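# Sort coloured parcels into matching trays with eight arms

## Task

Place every parcel inside the tray that matches its colour, lying flat on that tray's bottom.

## Robot and tools

ROBOTS. Eight identical i2rt Big YAM arms, arm1 to arm8. Each has six revolute joints, a two-finger gripper and a wrist camera. The hand reaches roughly 1.0 m from the joint1 axis. Feet (base_link, scene frame, metres; each foot faces along its own +x): arm1 (-2.151,-0.606,0.766), arm2 (-0.854,-0.623,0.797), arm3 (0.435,-0.612,0.752), arm4 (1.688,-0.612,0.754) on the y<0 side; arm5 (2.165,0.644,0.790), arm6 (0.850,0.628,0.817), arm7 (-0.424,0.615,0.799), arm8 (-1.661,0.655,0.757) on the y>0 side. Table tops beneath the arms are at z=0.720. The robots do not coordinate; a slow or stopped arm does not pause the others.

FRAME. One shared scene frame, origin on the floor, +z up, metres. The hand point lies between the finger pads, about 1 cm short of the fingertips. Fingers point along the hand's +z; they open and close along the hand's y. Quaternions are written w,x,y,z. Printed hand positions are approximate, worse at long reach. hand_target is where the hand would be at the joint targets currently held.

JOINTS (radians, absolute): joint1_rad -2.879..2.879 (turns about the foot, positive counter-clockwise seen from above, 0 along the foot's facing); joint2_rad 0..3.141 (shoulder, 0 = upper arm back and level, positive raises then brings it forward); joint3_rad 0..3.019 (elbow, 0 = folded, positive opens); joint4_rad -1.692..1.57 (hand pitch, positive lifts fingers); joint5_rad -1.57..1.57 (sideways swing, positive to the arm's right); joint6_rad -2.094..2.094 (roll, positive clockwise seen from behind). gripper_m 0..0.093, the fingertip gap in metres (absolute).

TOOL move. Keys: arm1..arm8 and cameras. Each arm gets its own object; an arm left out receives nothing new. Inside an arm object: "joints", a dict of absolute targets keyed by the joint names above; "target", a list of seven numbers [x, y, z, qw, qx, qy, qz], an absolute hand pose in the scene frame in metres; "speed", the top speed of that straight-line hand path in m/s, 0.002 to 0.5, default 0.25, allowed only together with "target". When "target" is given, "joints" may hold only gripper_m. The hand travels straight from its hand_target toward the pose; all hand paths in one call finish together, paced by the slowest, lasting 0.5 to 10 s (cut off at 10 s). A call never lasts beyond 15 s. Each control step limits the commanded pose to 100 mm and 20 degrees from the measured hand; expect the hand to land a centimetre or more off, to lag, and to overshoot speed near full stretch. Paths ignore obstacles and other arms. Joint moves run each joint at its own rate, so the hand may sweep wide. cameras: list of names (armN_cam_wrist, cam_armN, or "all"); omitted or null gives all, [] gives none. An unknown key or camera makes a call invalid; an out-of-range value gets it refused, and a refusal cancels the rest of that reply's move, wait and finished_scene calls.

TOOL wait: seconds 0 to 10, plus optional cameras; commands nothing new. TOOL zoom_image: camera name and region [x0, y0, x1, y1] in pixels of that camera's latest image (672x504, origin top-left), at most 504x504; the camera must be in the latest results. TOOL finished_scene: scene = current scene number; ends it irreversibly, and the parcels must stay in place without help.

RESULTS. Each robot's state: joint_positions, Joint velocities (rad/s, gripper m/s; "within noise" when idle), joint torques (N m, arm joints only; 3 and 4 wrap at ±28), hand and hand_target poses, joint_status and hand_status. The "move" line lists each arm sent a motion with "done" or its worst status. Statuses: off_target (stopped short, may still push); time_out (joint kept a nearby target and keeps pushing; on_its_own lists those; "held at" is the target, not the reading); not_followed; "joint command not followed" or "pose unreachable" mean a safety check withheld the motion (grippers still act). "as last shown" marks robots not named in the call, with statuses "not commanded". The "pictures" line gives image order; images may be slightly newer than state. Room cameras cam_arm1..cam_arm8 are fixed; calibration (OpenCV K, distortion, T_world_to_cam) is approximate, to several millimetres.

GRIPPER. Gripping a rigid part, the reading sits up to 5 mm below its width; closed empty reads 0 to 0.002. Command about 5 mm under the touch width for full force; less for a light grip. To release, command well above the reading.

HEAT. Holding loads, stretched poses and pushing against things heat motors. A MOTOR HOT line warns at 85 °C; at 100 °C an OVER-TEMPERATURE FAULT drops the arm for 30-60 s or more, and affected keys read limit_stop_at_motor_heat; resend targets afterwards. To relieve pushing, command a joint to its reported position.

AVOID. Knocking anything out of the work area; arms pressing into or hitting each other (the safety check can be late and ignores fingers, gripper housings and wrist cameras); dropping parcels, releasing while moving, slamming; sustained hard pushing. Loose objects may occasionally be nudged by outside disturbances.

Each tool is called as a command line: name --argument value for each argument, lists and objects as JSON in quotes; but a table of rows of numbers goes row by row, as --pt "numbers of a row", without its own name.

## Session

move --cameras '["cam_arm1","cam_arm2","cam_arm3","cam_arm4","cam_arm5","cam_arm6","cam_arm7","cam_arm8"]'

Scene clock: 0.00 s.
Joint torques (N m): no reading
Heat: arm1: hottest joint1_rad 30 °C; arm2: hottest joint3_rad 31 °C; arm3: hottest joint2_rad 30 °C; arm4: hottest joint3_rad 35 °C; arm5: hottest joint3_rad 32 °C; arm6: hottest joint2_rad 31 °C; arm7: hottest joint3_rad 33 °C; arm8: hottest joint1_rad 29 °C.
Joint velocities: within noise
arm1.joint_positions: joint1_rad=+0.458 joint2_rad=+0.456 joint3_rad=+1.438 joint4_rad=-1.139 joint5_rad=+0.063 joint6_rad=-0.074 gripper_m=+0.09396
arm1.joint_status: not commanded
arm1.hand: x=-1.9866 y=-0.6052 z=+1.4040 quat_wxyz=(-0.650, +0.024, -0.759, +0.041) (m; scene frame)
arm1.hand_target: x=-1.9921 y=-0.6053 z=+1.4119 quat_wxyz=(-0.658, +0.023, -0.752, +0.041) (m; scene frame)
arm1.hand_status: not commanded
arm2.joint_positions: joint1_rad=-0.133 joint2_rad=+0.490 joint3_rad=+1.431 joint4_rad=-1.371 joint5_rad=+0.122 joint6_rad=+0.254 gripper_m=+0.09396
arm2.joint_status: not commanded
arm2.hand: x=-0.9557 y=-0.4897 z=+1.3731 quat_wxyz=(-0.193, +0.711, -0.448, -0.506) (m; scene frame)
arm2.hand_target: x=-0.9532 y=-0.4923 z=+1.3817 quat_wxyz=(-0.195, +0.705, -0.446, -0.516) (m; scene frame)
arm2.hand_status: not commanded
arm3.joint_positions: joint1_rad=+0.288 joint2_rad=+0.566 joint3_rad=+1.355 joint4_rad=-1.309 joint5_rad=+0.227 joint6_rad=-0.408 gripper_m=+0.09396
arm3.joint_status: not commanded
arm3.hand: x=+0.2384 y=-0.5089 z=+1.2929 quat_wxyz=(-0.272, +0.862, -0.018, -0.428) (m; scene frame)
arm3.hand_target: x=+0.2407 y=-0.5098 z=+1.3061 quat_wxyz=(-0.276, +0.854, -0.020, -0.440) (m; scene frame)
arm3.hand_status: not commanded
arm4.joint_positions: joint1_rad=-0.202 joint2_rad=+0.526 joint3_rad=+1.372 joint4_rad=-1.530 joint5_rad=+0.176 joint6_rad=+0.279 gripper_m=+0.09396
arm4.joint_status: not commanded
arm4.hand: x=+1.8391 y=-0.5129 z=+1.2624 quat_wxyz=(-0.405, +0.175, -0.887, -0.138) (m; scene frame)
arm4.hand_target: x=+1.8372 y=-0.5146 z=+1.2716 quat_wxyz=(-0.414, +0.173, -0.882, -0.143) (m; scene frame)
arm4.hand_status: not commanded
arm5.joint_positions: joint1_rad=+0.150 joint2_rad=+0.484 joint3_rad=+1.403 joint4_rad=-1.356 joint5_rad=-0.018 joint6_rad=+0.258 gripper_m=+0.09396
arm5.joint_status: not commanded
arm5.hand: x=+1.9905 y=+0.6571 z=+1.3561 quat_wxyz=(+0.044, +0.831, -0.149, -0.534) (m; scene frame)
arm5.hand_target: x=+1.9935 y=+0.6567 z=+1.3668 quat_wxyz=(+0.045, +0.825, -0.147, -0.545) (m; scene frame)
arm5.hand_status: not commanded
arm6.joint_positions: joint1_rad=+0.005 joint2_rad=+0.600 joint3_rad=+1.377 joint4_rad=-1.425 joint5_rad=+0.198 joint6_rad=-0.419 gripper_m=+0.09396
arm6.joint_status: not commanded
arm6.hand: x=+1.0055 y=+0.4776 z=+1.3387 quat_wxyz=(-0.341, -0.130, -0.883, +0.295) (m; scene frame)
arm6.hand_target: x=+1.0039 y=+0.4787 z=+1.3519 quat_wxyz=(-0.354, -0.130, -0.876, +0.302) (m; scene frame)
arm6.hand_status: not commanded
arm7.joint_positions: joint1_rad=-0.316 joint2_rad=+0.535 joint3_rad=+1.368 joint4_rad=-1.177 joint5_rad=-0.073 joint6_rad=-0.126 gripper_m=+0.09396
arm7.joint_status: not commanded
arm7.hand: x=-0.2873 y=+0.4416 z=+1.3804 quat_wxyz=(-0.508, -0.311, -0.757, +0.270) (m; scene frame)
arm7.hand_target: x=-0.2897 y=+0.4449 z=+1.3917 quat_wxyz=(-0.517, -0.307, -0.750, +0.275) (m; scene frame)
arm7.hand_status: not commanded
arm8.joint_positions: joint1_rad=+0.154 joint2_rad=+0.581 joint3_rad=+1.368 joint4_rad=-1.211 joint5_rad=-0.224 joint6_rad=+0.370 gripper_m=+0.09396
arm8.joint_status: not commanded
arm8.hand: x=-1.7287 y=+0.4302 z=+1.3236 quat_wxyz=(-0.435, -0.755, -0.361, +0.333) (m; scene frame)
arm8.hand_target: x=-1.7273 y=+0.4330 z=+1.3347 quat_wxyz=(-0.441, -0.748, -0.360, +0.341) (m; scene frame)
arm8.hand_status: not commanded
pictures: cam_arm1, cam_arm2, cam_arm3, cam_arm4, cam_arm5, cam_arm6, cam_arm7, cam_arm8

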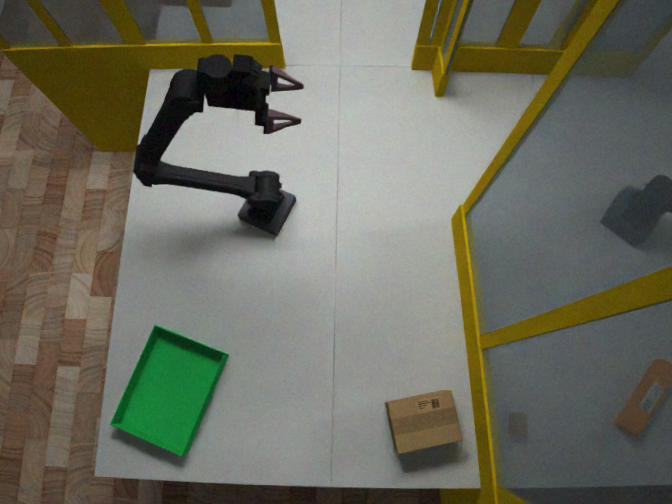

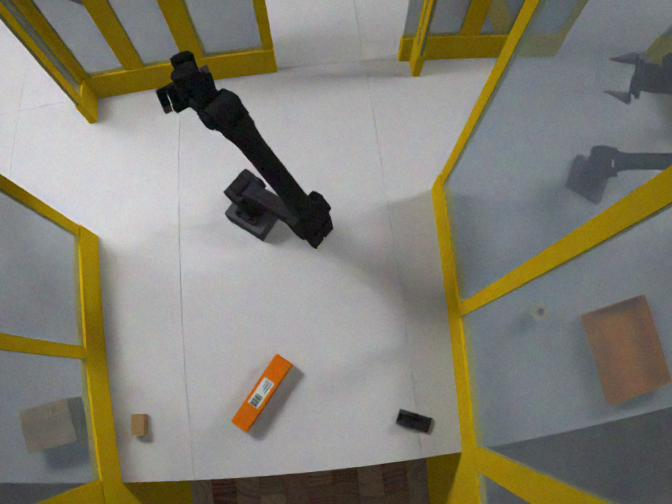

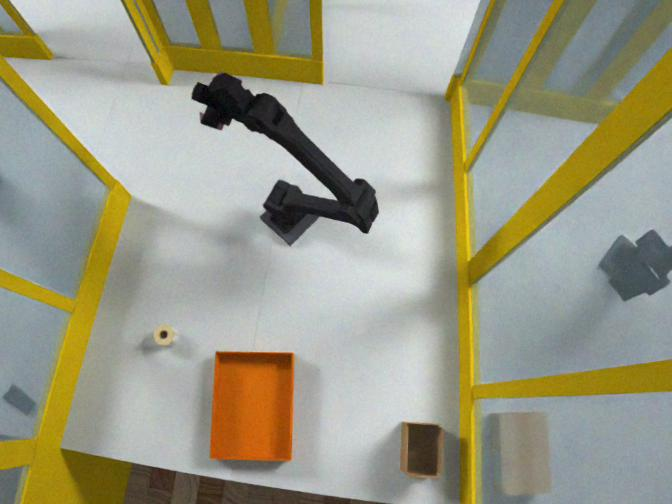

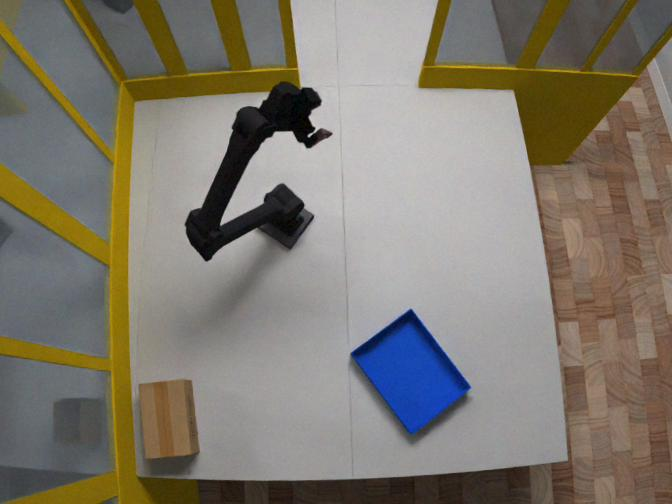

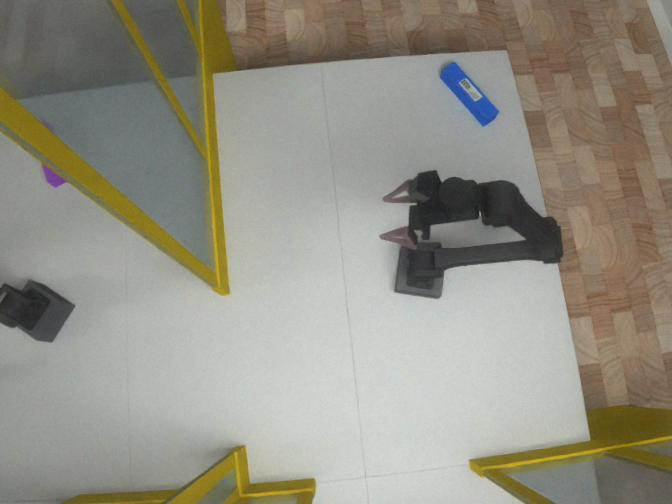

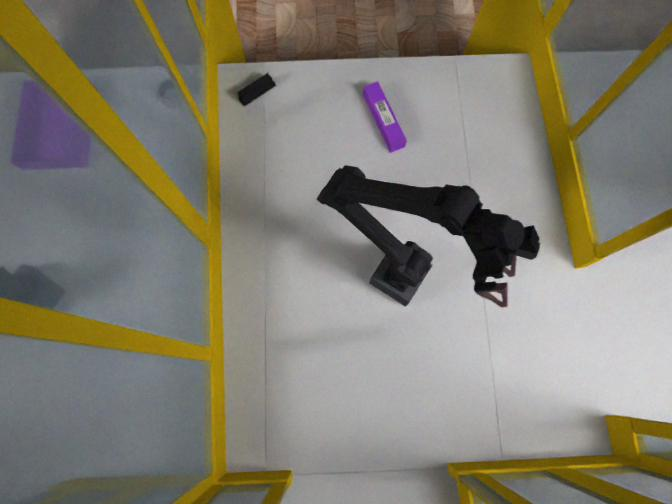

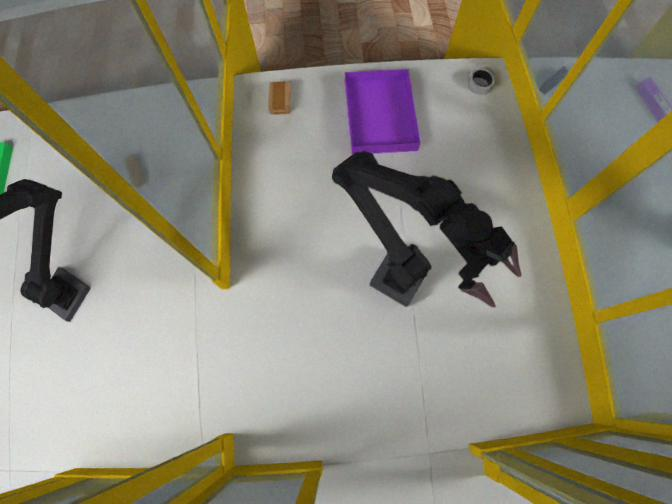

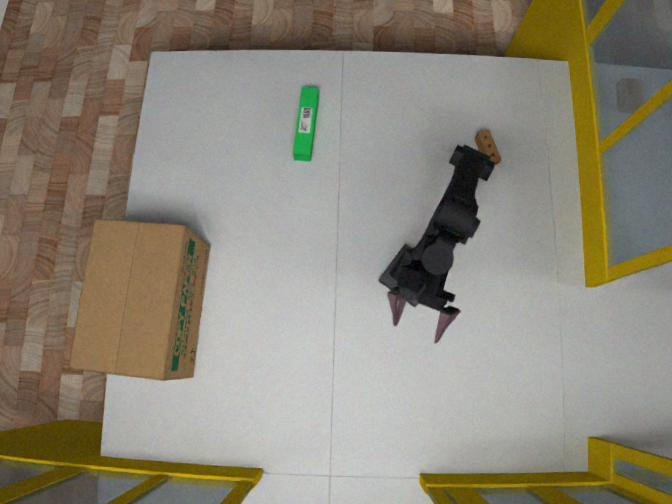

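move --arm5 '{"joints":{"joint1_rad":-1.705,"joint2_rad":1.22,"joint3_rad":1.23,"joint4_rad":-1.56,"joint5_rad":0,"joint6_rad":-0.85,"gripper_m":0.093}}' --arm8 '{"joints":{"joint1_rad":-1.946,"joint2_rad":1.22,"joint3_rad":1.23,"joint4_rad":-1.56,"joint5_rad":0,"joint6_rad":0.625,"gripper_m":0.093}}' --arm6 '{"joints":{"joint1_rad":2.204,"joint2_rad":1.22,"joint3_rad":1.23,"joint4_rad":-1.56,"joint5_rad":0,"joint6_rad":-0.246,"gripper_m":0.093}}' --arm2 '{"joints":{"joint1_rad":2.18,"joint2_rad":1.22,"joint3_rad":1.23,"joint4_rad":-1.56,"joint5_rad":0,"joint6_rad":0.63,"gripper_m":0.093}}' --arm1 '{"joints":{"joint1_rad":1.546,"joint2_rad":1.22,"joint3_rad":1.23,"joint4_rad":-1.56,"joint5_rad":0,"joint6_rad":-0.447,"gripper_m":0.093}}' --arm4 '{"joints":{"joint1_rad":0.188,"joint2_rad":1.22,"joint3_rad":1.23,"joint4_rad":-1.56,"joint5_rad":0,"joint6_rad":-0.431,"gripper_m":0.093}}' --arm3 '{"joints":{"joint1_rad":0.192,"joint2_rad":1.22,"joint3_rad":1.23,"joint4_rad":-1.56,"joint5_rad":0,"joint6_rad":-0.419,"gripper_m":0.093}}' --arm7 '{"joints":{"joint1_rad":-1.023,"joint2_rad":1.22,"joint3_rad":1.23,"joint4_rad":-1.56,"joint5_rad":0,"joint6_rad":-0.09,"gripper_m":0.093}}' --cameras '[]'

move --arm5 '{"target":[2.44,1.31,0.89,0,0.848,-0.53,0],"speed":0.35}' --arm8 '{"target":[-2.02,1.193,0.89,0,0.695,-0.719,0],"speed":0.35}' --arm6 '{"target":[0.84,1.31,0.89,0,0.793,-0.609,0],"speed":0.35}' --arm2 '{"target":[-0.886,-1.235,0.89,0,0.903,0.4305,0],"speed":0.35}' --cameras '["arm5_cam_wrist","arm8_cam_wrist","arm6_cam_wrist","arm2_cam_wrist"]'

Scene clock: 116.43 s.
Joint torques (N m): arm1=[2.32 -6.83 8.88 -0.12 0.02 -0.08] | arm2=[-0.15 -9.93 8.98 0.18 0.09 0.07] | arm3=[-1.79 -10.11 10.35 -0.27 -0.3 -0.17] | arm4=[1.08 -6.12 10.48 -0.21 -0.16 -0.03] | arm5=[-0.67 -6.95 7.72 -0.16 -0.28 -0.2] | arm6=[-0.97 -5.54 9.42 -0.1 0.08 0] | arm7=[-0.91 -6.95 10.06 -0.18 0.01 0.21] | arm8=[2.2 -8.23 10.5 -0.5 -0.07 0.03]
Heat: arm1: hottest joint3_rad 32 °C; arm2: hottest joint3_rad 37 °C; arm3: hottest joint3_rad 33 °C; arm4: hottest joint3_rad 42 °C; arm5: hottest joint3_rad 36 °C; arm6: hottest joint3_rad 35 °C; arm7: hottest joint3_rad 44 °C; arm8: hottest joint3_rad 37 °C.
move: arm1 done; arm2 done; arm3 done; arm4 done; arm5 done; arm6 done; arm7 done; arm8 done
Joint velocities: within noise
arm1.joint_positions: joint1_rad=+1.534 joint2_rad=+1.213 joint3_rad=+1.229 joint4_rad=-1.548 joint5_rad=+0.001 joint6_rad=-0.439 gripper_m=+0.09314
arm1.joint_status: all done
arm1.hand: x=-1.9987 y=-0.2952 z=+1.0329 quat_wxyz=(-0.016, +0.700, -0.714, -0.001) (m; scene frame)
arm1.hand_target: x=-2.0033 y=-0.2949 z=+1.0308 quat_wxyz=(-0.007, +0.707, -0.708, +0.001) (m; scene frame)
arm1.hand_status: not commanded
arm2.joint_positions: joint1_rad=+2.185 joint2_rad=+1.223 joint3_rad=+1.223 joint4_rad=-1.550 joint5_rad=-0.001 joint6_rad=+0.616 gripper_m=+0.09311
arm2.joint_status: all done
arm2.hand: x=-0.8705 y=-0.9663 z=+1.0608 quat_wxyz=(+0.008, +0.899, +0.438, -0.004) (m; scene frame)
arm2.hand_target: x=-0.8722 y=-0.9652 z=+1.0643 quat_wxyz=(+0.008, +0.903, +0.430, -0.005) (m; scene frame)
arm2.hand_status: not commanded
arm3.joint_positions: joint1_rad=+0.206 joint2_rad=+1.225 joint3_rad=+1.217 joint4_rad=-1.548 joint5_rad=+0.004 joint6_rad=-0.408 gripper_m=+0.09306
arm3.joint_status: all done
arm3.hand: x=+0.1192 y=-0.4772 z=+1.0116 quat_wxyz=(-0.008, +1.000, +0.002, -0.003) (m; scene frame)
arm3.hand_target: x=+0.1211 y=-0.4737 z=+1.0180 quat_wxyz=(-0.007, +1.000, +0.000, -0.007) (m; scene frame)
arm3.hand_status: not commanded
arm4.joint_positions: joint1_rad=+0.176 joint2_rad=+1.211 joint3_rad=+1.228 joint4_rad=-1.548 joint5_rad=+0.001 joint6_rad=-0.422 gripper_m=+0.09312
arm4.joint_status: all done
arm4.hand: x=+1.8386 y=-0.2986 z=+1.0186 quat_wxyz=(-0.011, +0.700, -0.714, -0.007) (m; scene frame)
arm4.hand_target: x=+1.8342 y=-0.2978 z=+1.0165 quat_wxyz=(-0.002, +0.707, -0.707, -0.004) (m; scene frame)
arm4.hand_status: not commanded
arm5.joint_positions: joint1_rad=-1.709 joint2_rad=+1.229 joint3_rad=+1.217 joint4_rad=-1.549 joint5_rad=+0.002 joint6_rad=-0.840 gripper_m=+0.09315
arm5.joint_status: all done
arm5.hand: x=+2.2976 y=+0.9584 z=+1.0523 quat_wxyz=(-0.009, +0.845, -0.535, +0.000) (m; scene frame)
arm5.hand_target: x=+2.2960 y=+0.9584 z=+1.0602 quat_wxyz=(-0.014, +0.848, -0.529, -0.002) (m; scene frame)
arm5.hand_status: not commanded
arm6.joint_positions: joint1_rad=+2.209 joint2_rad=+1.219 joint3_rad=+1.218 joint4_rad=-1.551 joint5_rad=-0.002 joint6_rad=-0.255 gripper_m=+0.09314
arm6.joint_status: all done
arm6.hand: x=+0.8437 y=+0.9699 z=+1.0804 quat_wxyz=(-0.007, +0.797, -0.603, -0.007) (m; scene frame)
arm6.hand_target: x=+0.8456 y=+0.9709 z=+1.0847 quat_wxyz=(-0.008, +0.793, -0.609, -0.007) (m; scene frame)
arm6.hand_status: not commanded
arm7.joint_positions: joint1_rad=-1.016 joint2_rad=+1.214 joint3_rad=+1.233 joint4_rad=-1.549 joint5_rad=-0.002 joint6_rad=-0.099 gripper_m=+0.09310
arm7.joint_status: all done
arm7.hand: x=-0.4530 y=+0.2704 z=+1.0687 quat_wxyz=(-0.012, -0.702, -0.712, +0.014) (m; scene frame)
arm7.hand_target: x=-0.4554 y=+0.2731 z=+1.0658 quat_wxyz=(-0.006, -0.708, -0.707, +0.007) (m; scene frame)
arm7.hand_status: not commanded
arm8.joint_positions: joint1_rad=-1.950 joint2_rad=+1.227 joint3_rad=+1.225 joint4_rad=-1.550 joint5_rad=+0.000 joint6_rad=+0.619 gripper_m=+0.09310
arm8.joint_status: all done
arm8.hand: x=-1.8510 y=+0.9428 z=+1.0204 quat_wxyz=(+0.001, -0.695, +0.719, +0.009) (m; scene frame)
arm8.hand_target: x=-1.8510 y=+0.9404 z=+1.0246 quat_wxyz=(+0.001, -0.694, +0.720, +0.010) (m; scene frame)
arm8.hand_status: not commanded
pictures: none
No camera images: "cameras" was empty.

Scene clock: 118.87 s.
Joint torques (N m): arm1=[1.9 -6.42 8.9 -0.08 0.04 -0.06] | arm2=[-0.15 -21.71 11.28 0.09 0.07 0.07] | arm3=[-1.73 -10.17 10.32 -0.24 -0.3 -0.15] | arm4=[1.14 -6.12 10.48 -0.21 -0.16 -0.03] | arm5=[-0.09 -20.01 10.11 -0.24 -0.32 -0.16] | arm6=[-0.85 -16.26 12.44 -0.2 0.09 0] | arm7=[-0.91 -6.77 10.03 -0.16 0.01 0.21] | arm8=[2.08 -19.55 14.38 -0.57 -0.03 -0.01]
Heat: arm1: hottest joint3_rad 32 °C; arm2: hottest joint3_rad 37 °C; arm3: hottest joint3_rad 33 °C; arm4: hottest joint3_rad 42 °C; arm5: hottest joint3_rad 36 °C; arm6: hottest joint3_rad 35 °C; arm7: hottest joint3_rad 44 °C; arm8: hottest joint3_rad 38 °C.
move: arm2 off_target; arm5 off_target; arm6 off_target; arm8 off_target
Joint velocities: within noise
arm1, arm3, arm4, arm7: as last shown
arm2.joint_positions: joint1_rad=+2.185 joint2_rad=+2.000 joint3_rad=+1.689 joint4_rad=-1.280 joint5_rad=-0.001 joint6_rad=+0.617 gripper_m=+0.09311
arm2.joint_status: not commanded
arm2.hand: x=-0.8826 y=-1.2222 z=+0.8808 quat_wxyz=(-0.009, +0.899, +0.438, +0.005) (m; scene frame)
arm2.hand_target: x=-0.8861 y=-1.2345 z=+0.8901 quat_wxyz=(+0.000, +0.903, +0.430, +0.000) (m; scene frame)
arm2.hand_status: off_target (0.016 m and 1.6 deg from the pose sent, 0.319 m and 1.5 deg at the start)
arm5.joint_positions: joint1_rad=-1.709 joint2_rad=+2.358 joint3_rad=+2.300 joint4_rad=-1.549 joint5_rad=+0.001 joint6_rad=-0.840 gripper_m=+0.09315
arm5.joint_status: not commanded
arm5.hand: x=+2.4408 y=+1.2980 z=+0.8769 quat_wxyz=(+0.014, +0.845, -0.535, +0.003) (m; scene frame)
arm5.hand_target: x=+2.4395 y=+1.3094 z=+0.8901 quat_wxyz=(-0.001, +0.848, -0.530, +0.000) (m; scene frame)
arm5.hand_status: off_target (0.018 m and 1.8 deg from the pose sent, 0.413 m and 1.2 deg at the start)
arm6.joint_positions: joint1_rad=+2.209 joint2_rad=+2.207 joint3_rad=+1.980 joint4_rad=-1.372 joint5_rad=-0.002 joint6_rad=-0.254 gripper_m=+0.09314
arm6.joint_status: not commanded
arm6.hand: x=+0.8371 y=+1.2949 z=+0.8803 quat_wxyz=(+0.012, +0.797, -0.604, +0.008) (m; scene frame)
arm6.hand_target: x=+0.8401 y=+1.3092 z=+0.8902 quat_wxyz=(+0.000, +0.793, -0.609, +0.000) (m; scene frame)
arm6.hand_status: off_target (0.018 m and 1.8 deg from the pose sent, 0.390 m and 1.4 deg at the start)
arm8.joint_positions: joint1_rad=-1.950 joint2_rad=+2.067 joint3_rad=+1.905 joint4_rad=-1.432 joint5_rad=+0.000 joint6_rad=+0.619 gripper_m=+0.09310
arm8.joint_status: not commanded
arm8.hand: x=-2.0105 y=+1.1831 z=+0.8807 quat_wxyz=(-0.002, -0.695, +0.719, -0.012) (m; scene frame)
arm8.hand_target: x=-2.0195 y=+1.1924 z=+0.8901 quat_wxyz=(+0.000, -0.695, +0.719, +0.000) (m; scene frame)
arm8.hand_status: off_target (0.017 m and 1.4 deg from the pose sent, 0.329 m and 1.0 deg at the start)
pictures: arm2_cam_wrist, arm5_cam_wrist, arm6_cam_wrist, arm8_cam_wrist
camera_calibration:
arm2_cam_wrist: T_world_to_cam=[[-0.784268, 0.619942, 0.0244013, 0.0428315], [0.508662, 0.619978, 0.597404, 0.684914], [0.355227, 0.480937, -0.801569, 1.72794], [0, 0, 0, 1]] pos_world=[-0.928608, -1.28221, 0.974845]
arm5_cam_wrist: T_world_to_cam=[[0.908817, 0.416923, -0.0150812, -2.74504], [0.345261, -0.731331, 0.588175, -0.401643], [0.234194, -0.53975, -0.808593, 0.962151], [0, 0, 0, 1]] pos_world=[2.40808, 1.37006, 0.972826]
arm6_cam_wrist: T_world_to_cam=[[0.960677, 0.277661, -0.00222089, -1.1632], [0.224082, -0.770526, 0.596722, 0.290777], [0.163975, -0.573754, -0.802445, 1.43637], [0, 0, 0, 1]] pos_world=[0.816776, 1.37115, 0.976515]
arm8_cam_wrist: T_world_to_cam=[[0.99924, -0.0388126, 0.00371054, 2.05261], [-0.0330946, -0.793995, 0.607023, 0.34251], [-0.020614, -0.606684, -0.794676, 1.49675], [0, 0, 0, 1]] pos_world=[-2.00886, 1.25967, 0.973904]

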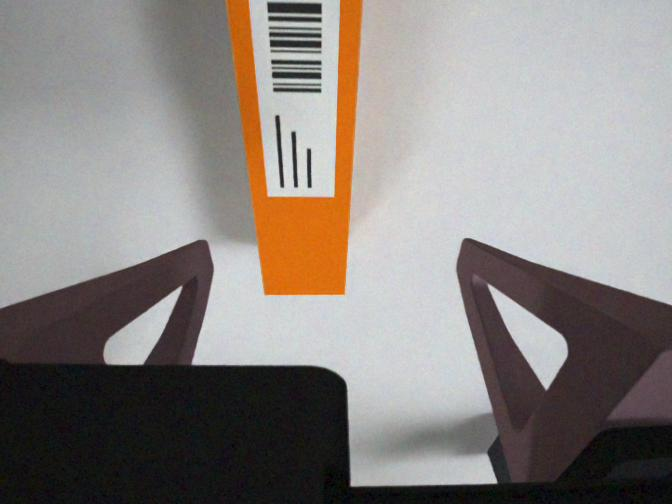

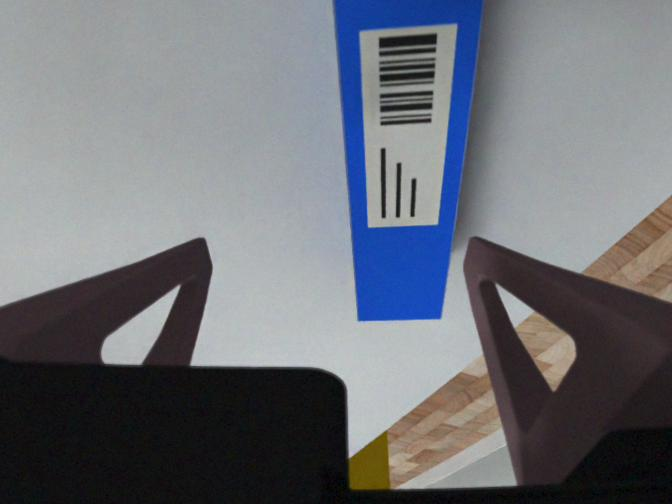

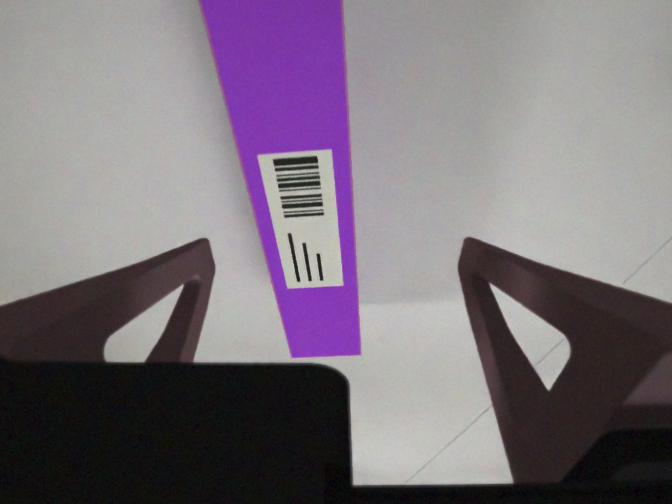

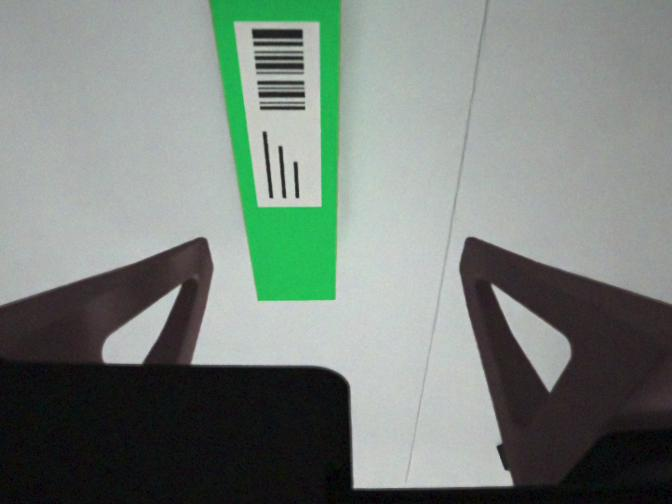

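move --arm5 '{"target":[2.485,1.314,0.83,0,0.859,-0.511,0],"speed":0.25}' --arm8 '{"target":[-2.047,1.188,0.83,0,0.685,-0.728,0],"speed":0.25}' --arm6 '{"target":[0.838,1.227,0.83,0,0.822,-0.57,0],"speed":0.25}' --arm2 '{"target":[-0.874,-1.243,0.83,0,0.906,0.4226,0],"speed":0.25}' --cameras '["arm5_cam_wrist","arm8_cam_wrist","arm6_cam_wrist","arm2_cam_wrist"]'

Scene clock: 141.87 s.
Joint torques (N m): arm1=[2.08 -6.36 8.88 -0.14 0.03 -0.08] | arm2=[0.67 -22.42 7.82 0.91 0.08 0.07] | arm3=[-1.79 -10.11 10.3 -0.25 -0.3 -0.15] | arm4=[1.14 -6.12 10.5 -0.2 -0.16 -0.03] | arm5=[-0.67 -22.36 10.14 0.34 -0.26 -0.12] | arm6=[-0.5 -17.38 7.24 0.47 0 -0.18] | arm7=[-0.91 -6.83 10.09 -0.21 0 0.2] | arm8=[1.9 -20.37 10.22 0.27 -0.03 0.07]
Heat: arm1: hottest joint3_rad 34 °C; arm2: hottest joint3_rad 41 °C; arm3: hottest joint3_rad 33 °C; arm4: hottest joint3_rad 45 °C; arm5: hottest joint3_rad 38 °C; arm6: hottest joint3_rad 39 °C; arm7: hottest joint3_rad 43 °C; arm8: hottest joint3_rad 39 °C.
move: arm2 done; arm5 off_target; arm6 off_target; arm8 done
Joint velocities: within noise
arm1, arm3, arm4, arm7: as last shown
arm2.joint_positions: joint1_rad=+2.194 joint2_rad=+2.074 joint3_rad=+1.689 joint4_rad=-1.185 joint5_rad=-0.001 joint6_rad=+0.653 gripper_m=+0.09311
arm2.joint_status: not commanded
arm2.hand: x=-0.8776 y=-1.2407 z=+0.8368 quat_wxyz=(+0.000, +0.905, +0.426, +0.000) (m; scene frame)
arm2.hand_target: x=-0.8740 y=-1.2428 z=+0.8300 quat_wxyz=(+0.000, +0.906, +0.423, +0.000) (m; scene frame)
arm2.hand_status: done (0.008 m and 0.4 deg from the pose sent, 0.056 m and 2.3 deg at the start)
arm4.joint_positions: joint1_rad=+0.176 joint2_rad=+1.211 joint3_rad=+1.228 joint4_rad=-1.548 joint5_rad=+0.001 joint6_rad=-0.423 gripper_m=+0.09312
arm5.joint_positions: joint1_rad=-1.759 joint2_rad=+2.486 joint3_rad=+2.352 joint4_rad=-1.504 joint5_rad=+0.001 joint6_rad=-0.933 gripper_m=+0.09315
arm5.joint_status: not commanded
arm5.hand: x=+2.4802 y=+1.2972 z=+0.8068 quat_wxyz=(+0.030, +0.856, -0.517, +0.004) (m; scene frame)
arm5.hand_target: x=+2.4845 y=+1.3127 z=+0.8303 quat_wxyz=(+0.000, +0.859, -0.511, +0.000) (m; scene frame)
arm5.hand_status: off_target (0.029 m and 3.5 deg from the pose sent, 0.066 m and 3.6 deg at the start)
arm6.joint_positions: joint1_rad=+2.209 joint2_rad=+2.086 joint3_rad=+1.581 joint4_rad=-1.107 joint5_rad=+0.001 joint6_rad=-0.327 gripper_m=+0.09314
arm6.joint_status: not commanded
arm6.hand: x=+0.8390 y=+1.2198 z=+0.8132 quat_wxyz=(+0.017, +0.819, -0.574, +0.012) (m; scene frame)
arm6.hand_target: x=+0.8380 y=+1.2269 z=+0.8300 quat_wxyz=(+0.000, +0.822, -0.570, +0.000) (m; scene frame)
arm6.hand_status: off_target (0.018 m and 2.4 deg from the pose sent, 0.085 m and 5.1 deg at the start)
arm8.joint_positions: joint1_rad=-1.908 joint2_rad=+2.138 joint3_rad=+1.905 joint4_rad=-1.342 joint5_rad=+0.000 joint6_rad=+0.681 gripper_m=+0.09310
arm8.joint_status: not commanded
arm8.hand: x=-2.0442 y=+1.1843 z=+0.8363 quat_wxyz=(+0.000, -0.688, +0.726, -0.002) (m; scene frame)
arm8.hand_target: x=-2.0469 y=+1.1878 z=+0.8299 quat_wxyz=(+0.000, -0.685, +0.728, +0.000) (m; scene frame)
arm8.hand_status: done (0.008 m and 0.5 deg from the pose sent, 0.063 m and 2.1 deg at the start)
pictures: arm2_cam_wrist, arm5_cam_wrist, arm6_cam_wrist, arm8_cam_wrist
camera_calibration:
arm2_cam_wrist: T_world_to_cam=[[-0.767657, 0.640741, 0.0124163, 0.109697], [0.525694, 0.618504, 0.584036, 0.744371], [0.366536, 0.454866, -0.811633, 1.68579], [0, 0, 0, 1]] pos_world=[-0.925006, -1.29749, 0.932143]
arm5_cam_wrist: T_world_to_cam=[[0.889952, 0.454193, -0.0411468, -2.76215], [0.385335, -0.700626, 0.600533, -0.523696], [0.24393, -0.550301, -0.79854, 0.877247], [0, 0, 0, 1]] pos_world=[2.44599, 1.37038, 0.901361]
arm6_cam_wrist: T_world_to_cam=[[0.93777, 0.347198, -0.00636081, -1.20656], [0.279593, -0.744054, 0.606805, 0.185452], [0.205948, -0.570822, -0.794826, 1.29415], [0, 0, 0, 1]] pos_world=[0.813095, 1.29563, 0.908419]
arm8_cam_wrist: T_world_to_cam=[[0.998254, -0.0586005, -0.00746325, 2.11724], [-0.0427038, -0.803139, 0.594259, 0.371143], [-0.0408179, -0.592903, -0.804239, 1.41184], [0, 0, 0, 1]] pos_world=[-2.04006, 1.25924, 0.930706]

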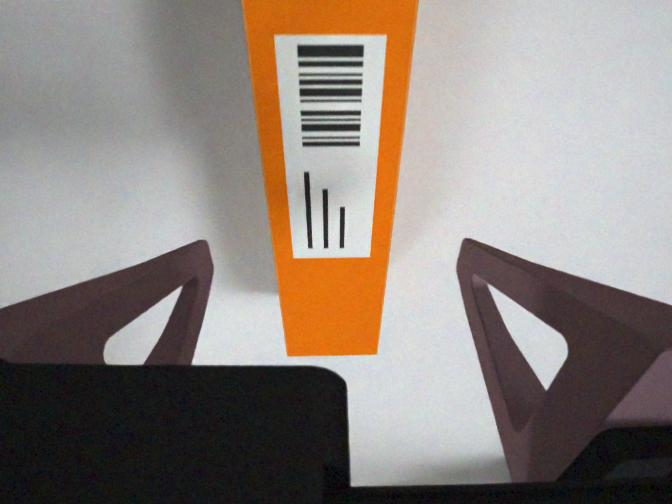

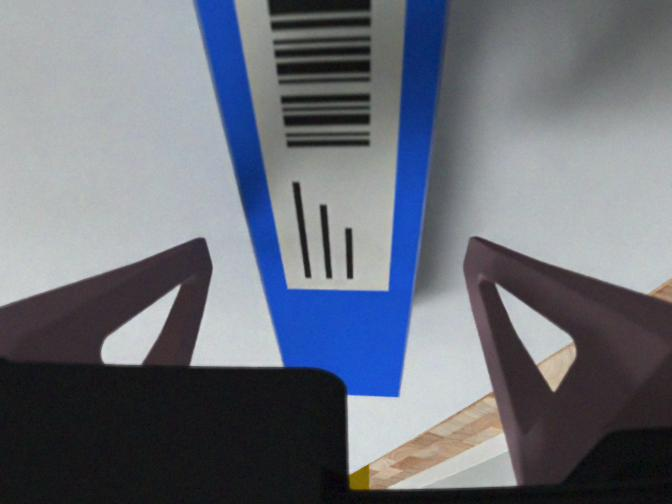

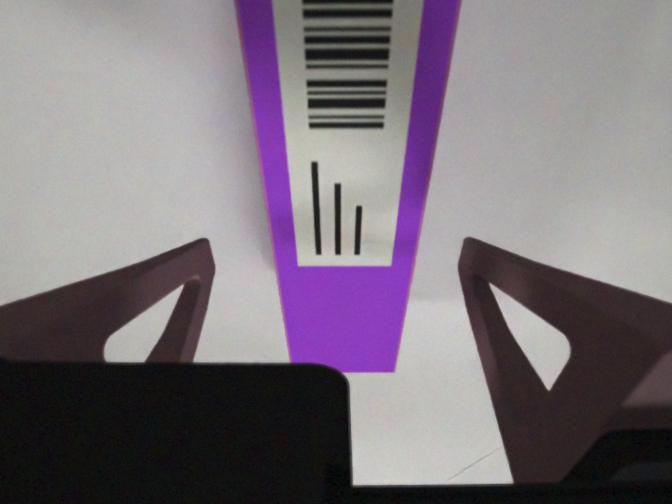

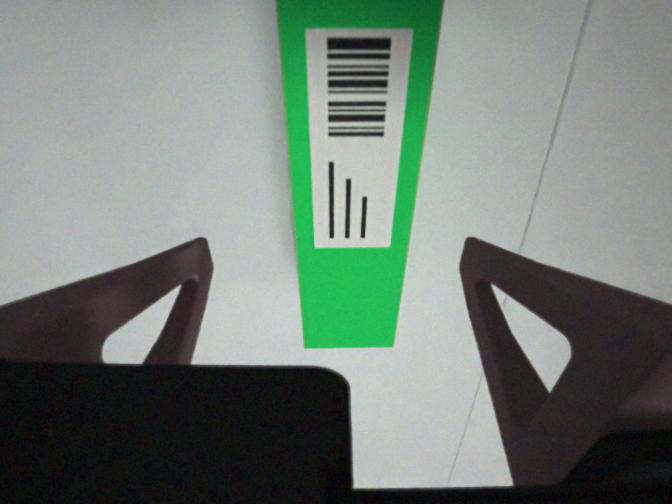

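move --arm5 '{"target":[2.482,1.312,0.788,0,0.859,-0.511,0],"speed":0.12}' --arm8 '{"target":[-2.045,1.19,0.77,0,0.685,-0.728,0],"speed":0.16}' --arm6 '{"target":[0.836,1.228,0.783,0,0.822,-0.57,0],"speed":0.16}' --arm2 '{"target":[-0.874,-1.244,0.77,0,0.906,0.4226,0],"speed":0.16}' --cameras '[]'

move --arm5 '{"joints":{"gripper_m":0.04}}' --arm8 '{"joints":{"gripper_m":0.04}}' --arm6 '{"joints":{"gripper_m":0.04}}' --arm2 '{"joints":{"gripper_m":0.04}}' --cameras '[]'

move --arm5 '{"target":[2.475,1.295,0.9,0,0.859,-0.511,0],"speed":0.22}' --arm8 '{"target":[-2.04,1.18,0.9,0,0.685,-0.728,0],"speed":0.22}' --arm6 '{"target":[0.836,1.22,0.9,0,0.822,-0.57,0],"speed":0.22}' --arm2 '{"target":[-0.874,-1.235,0.9,0,0.906,0.4226,0],"speed":0.22}' --cameras '["cam_arm5","cam_arm8","cam_arm6","cam_arm2"]'

Scene clock: 159.77 s.
Joint torques (N m): arm1=[2.26 -6.53 8.75 -0.02 0.03 -0.06] | arm2=[0.67 -23 7.73 0.9 0.07 0.08] | arm3=[-1.79 -10.29 10.33 -0.24 -0.3 -0.16] | arm4=[1.14 -6.12 10.48 -0.2 -0.15 -0.03] | arm5=[-0.67 -21.42 6.94 0.85 -0.32 -0.17] | arm6=[-0.26 -14.56 7.21 0.57 -0.01 -0.15] | arm7=[-0.79 -6.95 10.02 -0.2 0.01 0.21] | arm8=[1.67 -20.89 9.55 0.24 -0.02 0.01]
Heat: arm1: hottest joint3_rad 34 °C; arm2: hottest joint3_rad 40 °C; arm3: hottest joint3_rad 33 °C; arm4: hottest joint3_rad 45 °C; arm5: hottest joint3_rad 38 °C; arm6: hottest joint3_rad 38 °C; arm7: hottest joint3_rad 43 °C; arm8: hottest joint3_rad 38 °C.
move: arm2 done; arm5 done; arm6 done; arm8 done
Joint velocities: within noise
arm1, arm3, arm4, arm7: as last shown
arm2.joint_positions: joint1_rad=+2.194 joint2_rad=+2.151 joint3_rad=+1.640 joint4_rad=-1.066 joint5_rad=-0.001 joint6_rad=+0.653 gripper_m=+0.09311
arm2.joint_status: not commanded
arm2.hand: x=-0.8776 y=-1.2403 z=+0.7740 quat_wxyz=(-0.003, +0.905, +0.426, +0.002) (m; scene frame)
arm2.hand_target: x=-0.8740 y=-1.2439 z=+0.7702 quat_wxyz=(+0.000, +0.906, +0.423, +0.000) (m; scene frame)
arm2.hand_status: done (0.006 m and 0.6 deg from the pose sent, 0.067 m and 0.4 deg at the start)
arm5.joint_positions: joint1_rad=-1.759 joint2_rad=+2.491 joint3_rad=+2.316 joint4_rad=-1.416 joint5_rad=+0.001 joint6_rad=-0.933 gripper_m=+0.09315
arm5.joint_status: not commanded
arm5.hand: x=+2.4845 y=+1.3062 z=+0.7887 quat_wxyz=(+0.007, +0.856, -0.517, +0.001) (m; scene frame)
arm5.hand_target: x=+2.4821 y=+1.3120 z=+0.7881 quat_wxyz=(+0.000, +0.859, -0.511, +0.000) (m; scene frame)
arm5.hand_status: done (0.006 m and 1.1 deg from the pose sent, 0.024 m and 3.5 deg at the start)
arm6.joint_positions: joint1_rad=+2.209 joint2_rad=+2.109 joint3_rad=+1.549 joint4_rad=-1.014 joint5_rad=+0.001 joint6_rad=-0.328 gripper_m=+0.09314
arm6.joint_status: not commanded
arm6.hand: x=+0.8389 y=+1.2254 z=+0.7891 quat_wxyz=(+0.001, +0.819, -0.574, +0.001) (m; scene frame)
arm6.hand_target: x=+0.8360 y=+1.2279 z=+0.7830 quat_wxyz=(+0.000, +0.822, -0.570, +0.000) (m; scene frame)
arm6.hand_status: done (0.007 m and 0.6 deg from the pose sent, 0.031 m and 2.5 deg at the start)
arm8.joint_positions: joint1_rad=-1.908 joint2_rad=+2.193 joint3_rad=+1.839 joint4_rad=-1.217 joint5_rad=+0.000 joint6_rad=+0.681 gripper_m=+0.09310
arm8.joint_status: not commanded
arm8.hand: x=-2.0459 y=+1.1866 z=+0.7774 quat_wxyz=(+0.000, -0.688, +0.726, +0.000) (m; scene frame)
arm8.hand_target: x=-2.0450 y=+1.1900 z=+0.7701 quat_wxyz=(+0.000, -0.685, +0.728, +0.000) (m; scene frame)
arm8.hand_status: done (0.008 m and 0.4 deg from the pose sent, 0.067 m and 0.5 deg at the start)
pictures: none
No camera images: "cameras" was empty.

Scene clock: 160.43 s.
Joint torques (N m): arm1=[2.32 -6.59 8.77 -0.05 0.04 -0.06] | arm2=[0.67 -23.06 7.66 0.88 0.08 0.07] | arm3=[-1.85 -10.17 10.35 -0.25 -0.3 -0.16] | arm4=[1.14 -6.12 10.5 -0.2 -0.15 -0.03] | arm5=[-0.5 -21.42 6.95 0.55 -0.31 -0.15] | arm6=[-0.21 -14.33 7.23 0.57 -0.02 -0.14] | arm7=[-0.85 -7 10.04 -0.18 0.01 0.2] | arm8=[1.44 -20.72 9.51 0.23 -0.04 -0.02]
Heat: arm1: hottest joint3_rad 34 °C; arm2: hottest joint3_rad 40 °C; arm3: hottest joint3_rad 33 °C; arm4: hottest joint3_rad 45 °C; arm5: hottest joint3_rad 38 °C; arm6: hottest joint3_rad 38 °C; arm7: hottest joint3_rad 44 °C; arm8: hottest joint3_rad 38 °C.
move: arm2 off_target; arm5 off_target; arm6 off_target; arm8 off_target
Joint velocities: within noise
arm1, arm3, arm4, arm7: as last shown
arm2.joint_positions: joint1_rad=+2.194 joint2_rad=+2.151 joint3_rad=+1.640 joint4_rad=-1.065 joint5_rad=-0.001 joint6_rad=+0.653 gripper_m=+0.05846
arm2.joint_status: gripper_m off_target (ended at +0.05849, target +0.04000)
arm2.hand: x=-0.8775 y=-1.2405 z=+0.7740 quat_wxyz=(-0.003, +0.905, +0.426, +0.002) (m; scene frame)
arm2.hand_target: x=-0.8740 y=-1.2439 z=+0.7702 quat_wxyz=(+0.000, +0.906, +0.423, +0.000) (m; scene frame)
arm2.hand_status: not commanded
arm5.joint_positions: joint1_rad=-1.759 joint2_rad=+2.491 joint3_rad=+2.316 joint4_rad=-1.416 joint5_rad=+0.000 joint6_rad=-0.933 gripper_m=+0.05835
arm5.joint_status: gripper_m off_target (ended at +0.05838, target +0.04000)
arm5.hand: x=+2.4844 y=+1.3062 z=+0.7887 quat_wxyz=(+0.007, +0.856, -0.517, +0.001) (m; scene frame)
arm5.hand_target: x=+2.4821 y=+1.3119 z=+0.7881 quat_wxyz=(+0.000, +0.859, -0.511, +0.000) (m; scene frame)
arm5.hand_status: not commanded
arm6.joint_positions: joint1_rad=+2.209 joint2_rad=+2.109 joint3_rad=+1.549 joint4_rad=-1.014 joint5_rad=+0.001 joint6_rad=-0.328 gripper_m=+0.05872
arm6.joint_status: gripper_m off_target (ended at +0.05876, target +0.04000)
arm6.hand: x=+0.8389 y=+1.2255 z=+0.7891 quat_wxyz=(+0.001, +0.819, -0.574, +0.001) (m; scene frame)
arm6.hand_target: x=+0.8361 y=+1.2279 z=+0.7830 quat_wxyz=(+0.000, +0.822, -0.570, +0.000) (m; scene frame)
arm6.hand_status: not commanded
arm8.joint_positions: joint1_rad=-1.908 joint2_rad=+2.193 joint3_rad=+1.839 joint4_rad=-1.217 joint5_rad=+0.000 joint6_rad=+0.681 gripper_m=+0.05908
arm8.joint_status: gripper_m off_target (ended at +0.05910, target +0.04000)
arm8.hand: x=-2.0459 y=+1.1866 z=+0.7774 quat_wxyz=(+0.000, -0.688, +0.726, +0.000) (m; scene frame)
arm8.hand_target: x=-2.0450 y=+1.1899 z=+0.7701 quat_wxyz=(+0.000, -0.685, +0.728, +0.000) (m; scene frame)
arm8.hand_status: not commanded
pictures: none
No camera images: "cameras" was empty.

Scene clock: 161.90 s.
Joint torques (N m): arm1=[2.32 -6.83 8.91 -0.13 0.02 -0.06] | arm2=[0.67 -22.07 11.07 0.12 0.07 0.07] | arm3=[-1.79 -10.23 10.32 -0.23 -0.29 -0.16] | arm4=[1.14 -6.12 10.5 -0.2 -0.16 -0.03] | arm5=[-0.5 -21.83 10.11 -0.25 -0.23 -0.14] | arm6=[-0.15 -16.09 11.4 -0.28 -0.01 -0.14] | arm7=[-0.97 -7.24 10.04 -0.24 0.01 0.21] | arm8=[1.67 -20.42 14.19 -0.61 -0.03 0.03]
Heat: arm1: hottest joint3_rad 34 °C; arm2: hottest joint3_rad 40 °C; arm3: hottest joint3_rad 33 °C; arm4: hottest joint3_rad 46 °C; arm5: hottest joint3_rad 39 °C; arm6: hottest joint3_rad 38 °C; arm7: hottest joint3_rad 44 °C; arm8: hottest joint3_rad 38 °C.
move: arm2 off_target; arm5 off_target; arm6 off_target; arm8 off_target
Joint velocities: within noise
arm1, arm3, arm4, arm7: as last shown
arm2.joint_positions: joint1_rad=+2.194 joint2_rad=+1.993 joint3_rad=+1.707 joint4_rad=-1.303 joint5_rad=-0.001 joint6_rad=+0.653 gripper_m=+0.05846
arm2.joint_status: not commanded
arm2.hand: x=-0.8768 y=-1.2233 z=+0.8909 quat_wxyz=(-0.009, +0.905, +0.426, +0.005) (m; scene frame)
arm2.hand_target: x=-0.8739 y=-1.2345 z=+0.9001 quat_wxyz=(+0.000, +0.906, +0.423, +0.000) (m; scene frame)
arm2.hand_status: off_target (0.015 m and 1.2 deg from the pose sent, 0.126 m and 0.5 deg at the start)
arm5.joint_positions: joint1_rad=-1.759 joint2_rad=+2.376 joint3_rad=+2.333 joint4_rad=-1.577 joint5_rad=+0.000 joint6_rad=-0.933 gripper_m=+0.05835
arm5.joint_status: not commanded
arm5.hand: x=+2.4737 y=+1.2841 z=+0.8772 quat_wxyz=(+0.021, +0.856, -0.517, +0.003) (m; scene frame)
arm5.hand_target: x=+2.4747 y=+1.2941 z=+0.9000 quat_wxyz=(+0.000, +0.859, -0.511, +0.000) (m; scene frame)
arm5.hand_status: off_target (0.025 m and 2.6 deg from the pose sent, 0.112 m and 1.1 deg at the start)
arm6.joint_positions: joint1_rad=+2.209 joint2_rad=+1.985 joint3_rad=+1.582 joint4_rad=-1.227 joint5_rad=+0.001 joint6_rad=-0.328 gripper_m=+0.05872
arm6.joint_status: not commanded
arm6.hand: x=+0.8394 y=+1.2015 z=+0.8716 quat_wxyz=(+0.024, +0.818, -0.574, +0.018) (m; scene frame)
arm6.hand_target: x=+0.8361 y=+1.2187 z=+0.9003 quat_wxyz=(+0.000, +0.822, -0.570, +0.000) (m; scene frame)
arm6.hand_status: off_target (0.034 m and 3.4 deg from the pose sent, 0.111 m and 0.6 deg at the start)
arm8.joint_positions: joint1_rad=-1.908 joint2_rad=+2.077 joint3_rad=+1.931 joint4_rad=-1.458 joint5_rad=+0.000 joint6_rad=+0.681 gripper_m=+0.05908
arm8.joint_status: not commanded
arm8.hand: x=-2.0334 y=+1.1694 z=+0.8847 quat_wxyz=(-0.002, -0.688, +0.726, -0.016) (m; scene frame)
arm8.hand_target: x=-2.0395 y=+1.1793 z=+0.9001 quat_wxyz=(+0.000, -0.685, +0.728, +0.000) (m; scene frame)
arm8.hand_status: off_target (0.020 m and 1.9 deg from the pose sent, 0.123 m and 0.4 deg at the start)
pictures: cam_arm2, cam_arm5, cam_arm6, cam_arm8

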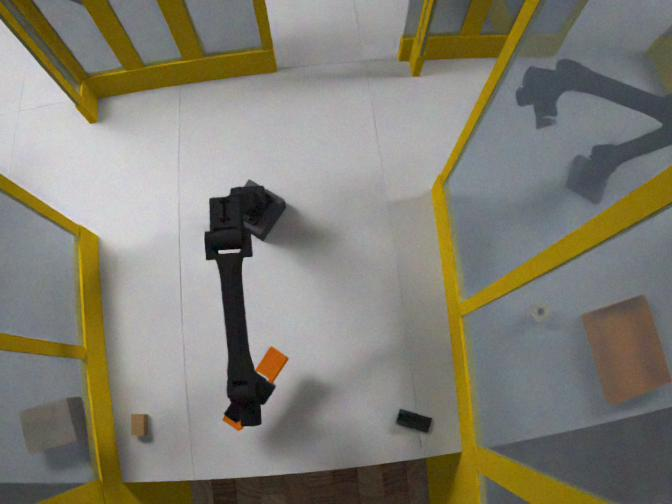

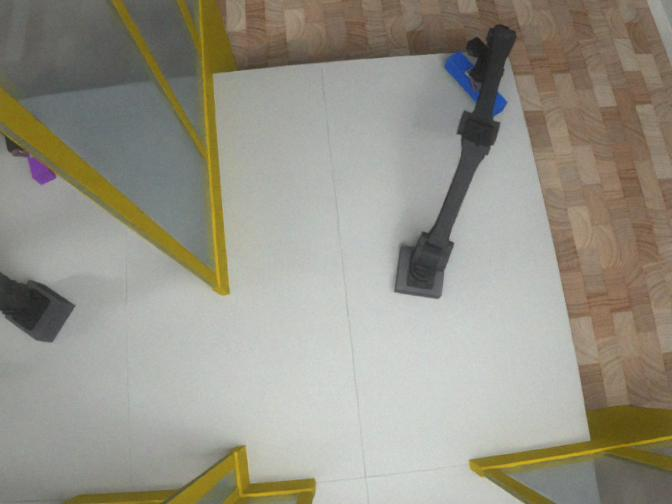

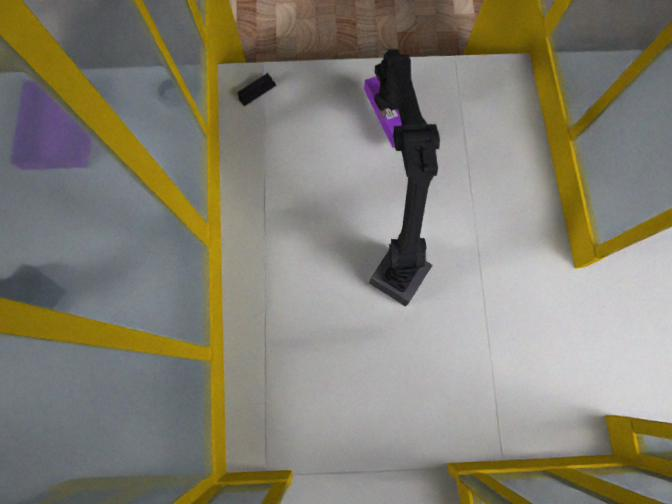

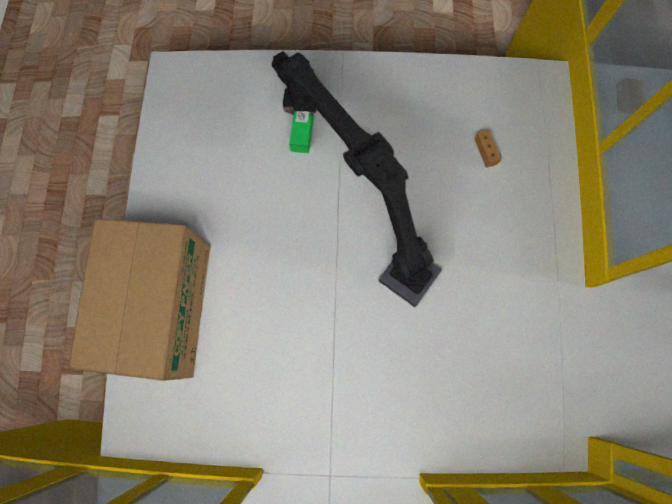

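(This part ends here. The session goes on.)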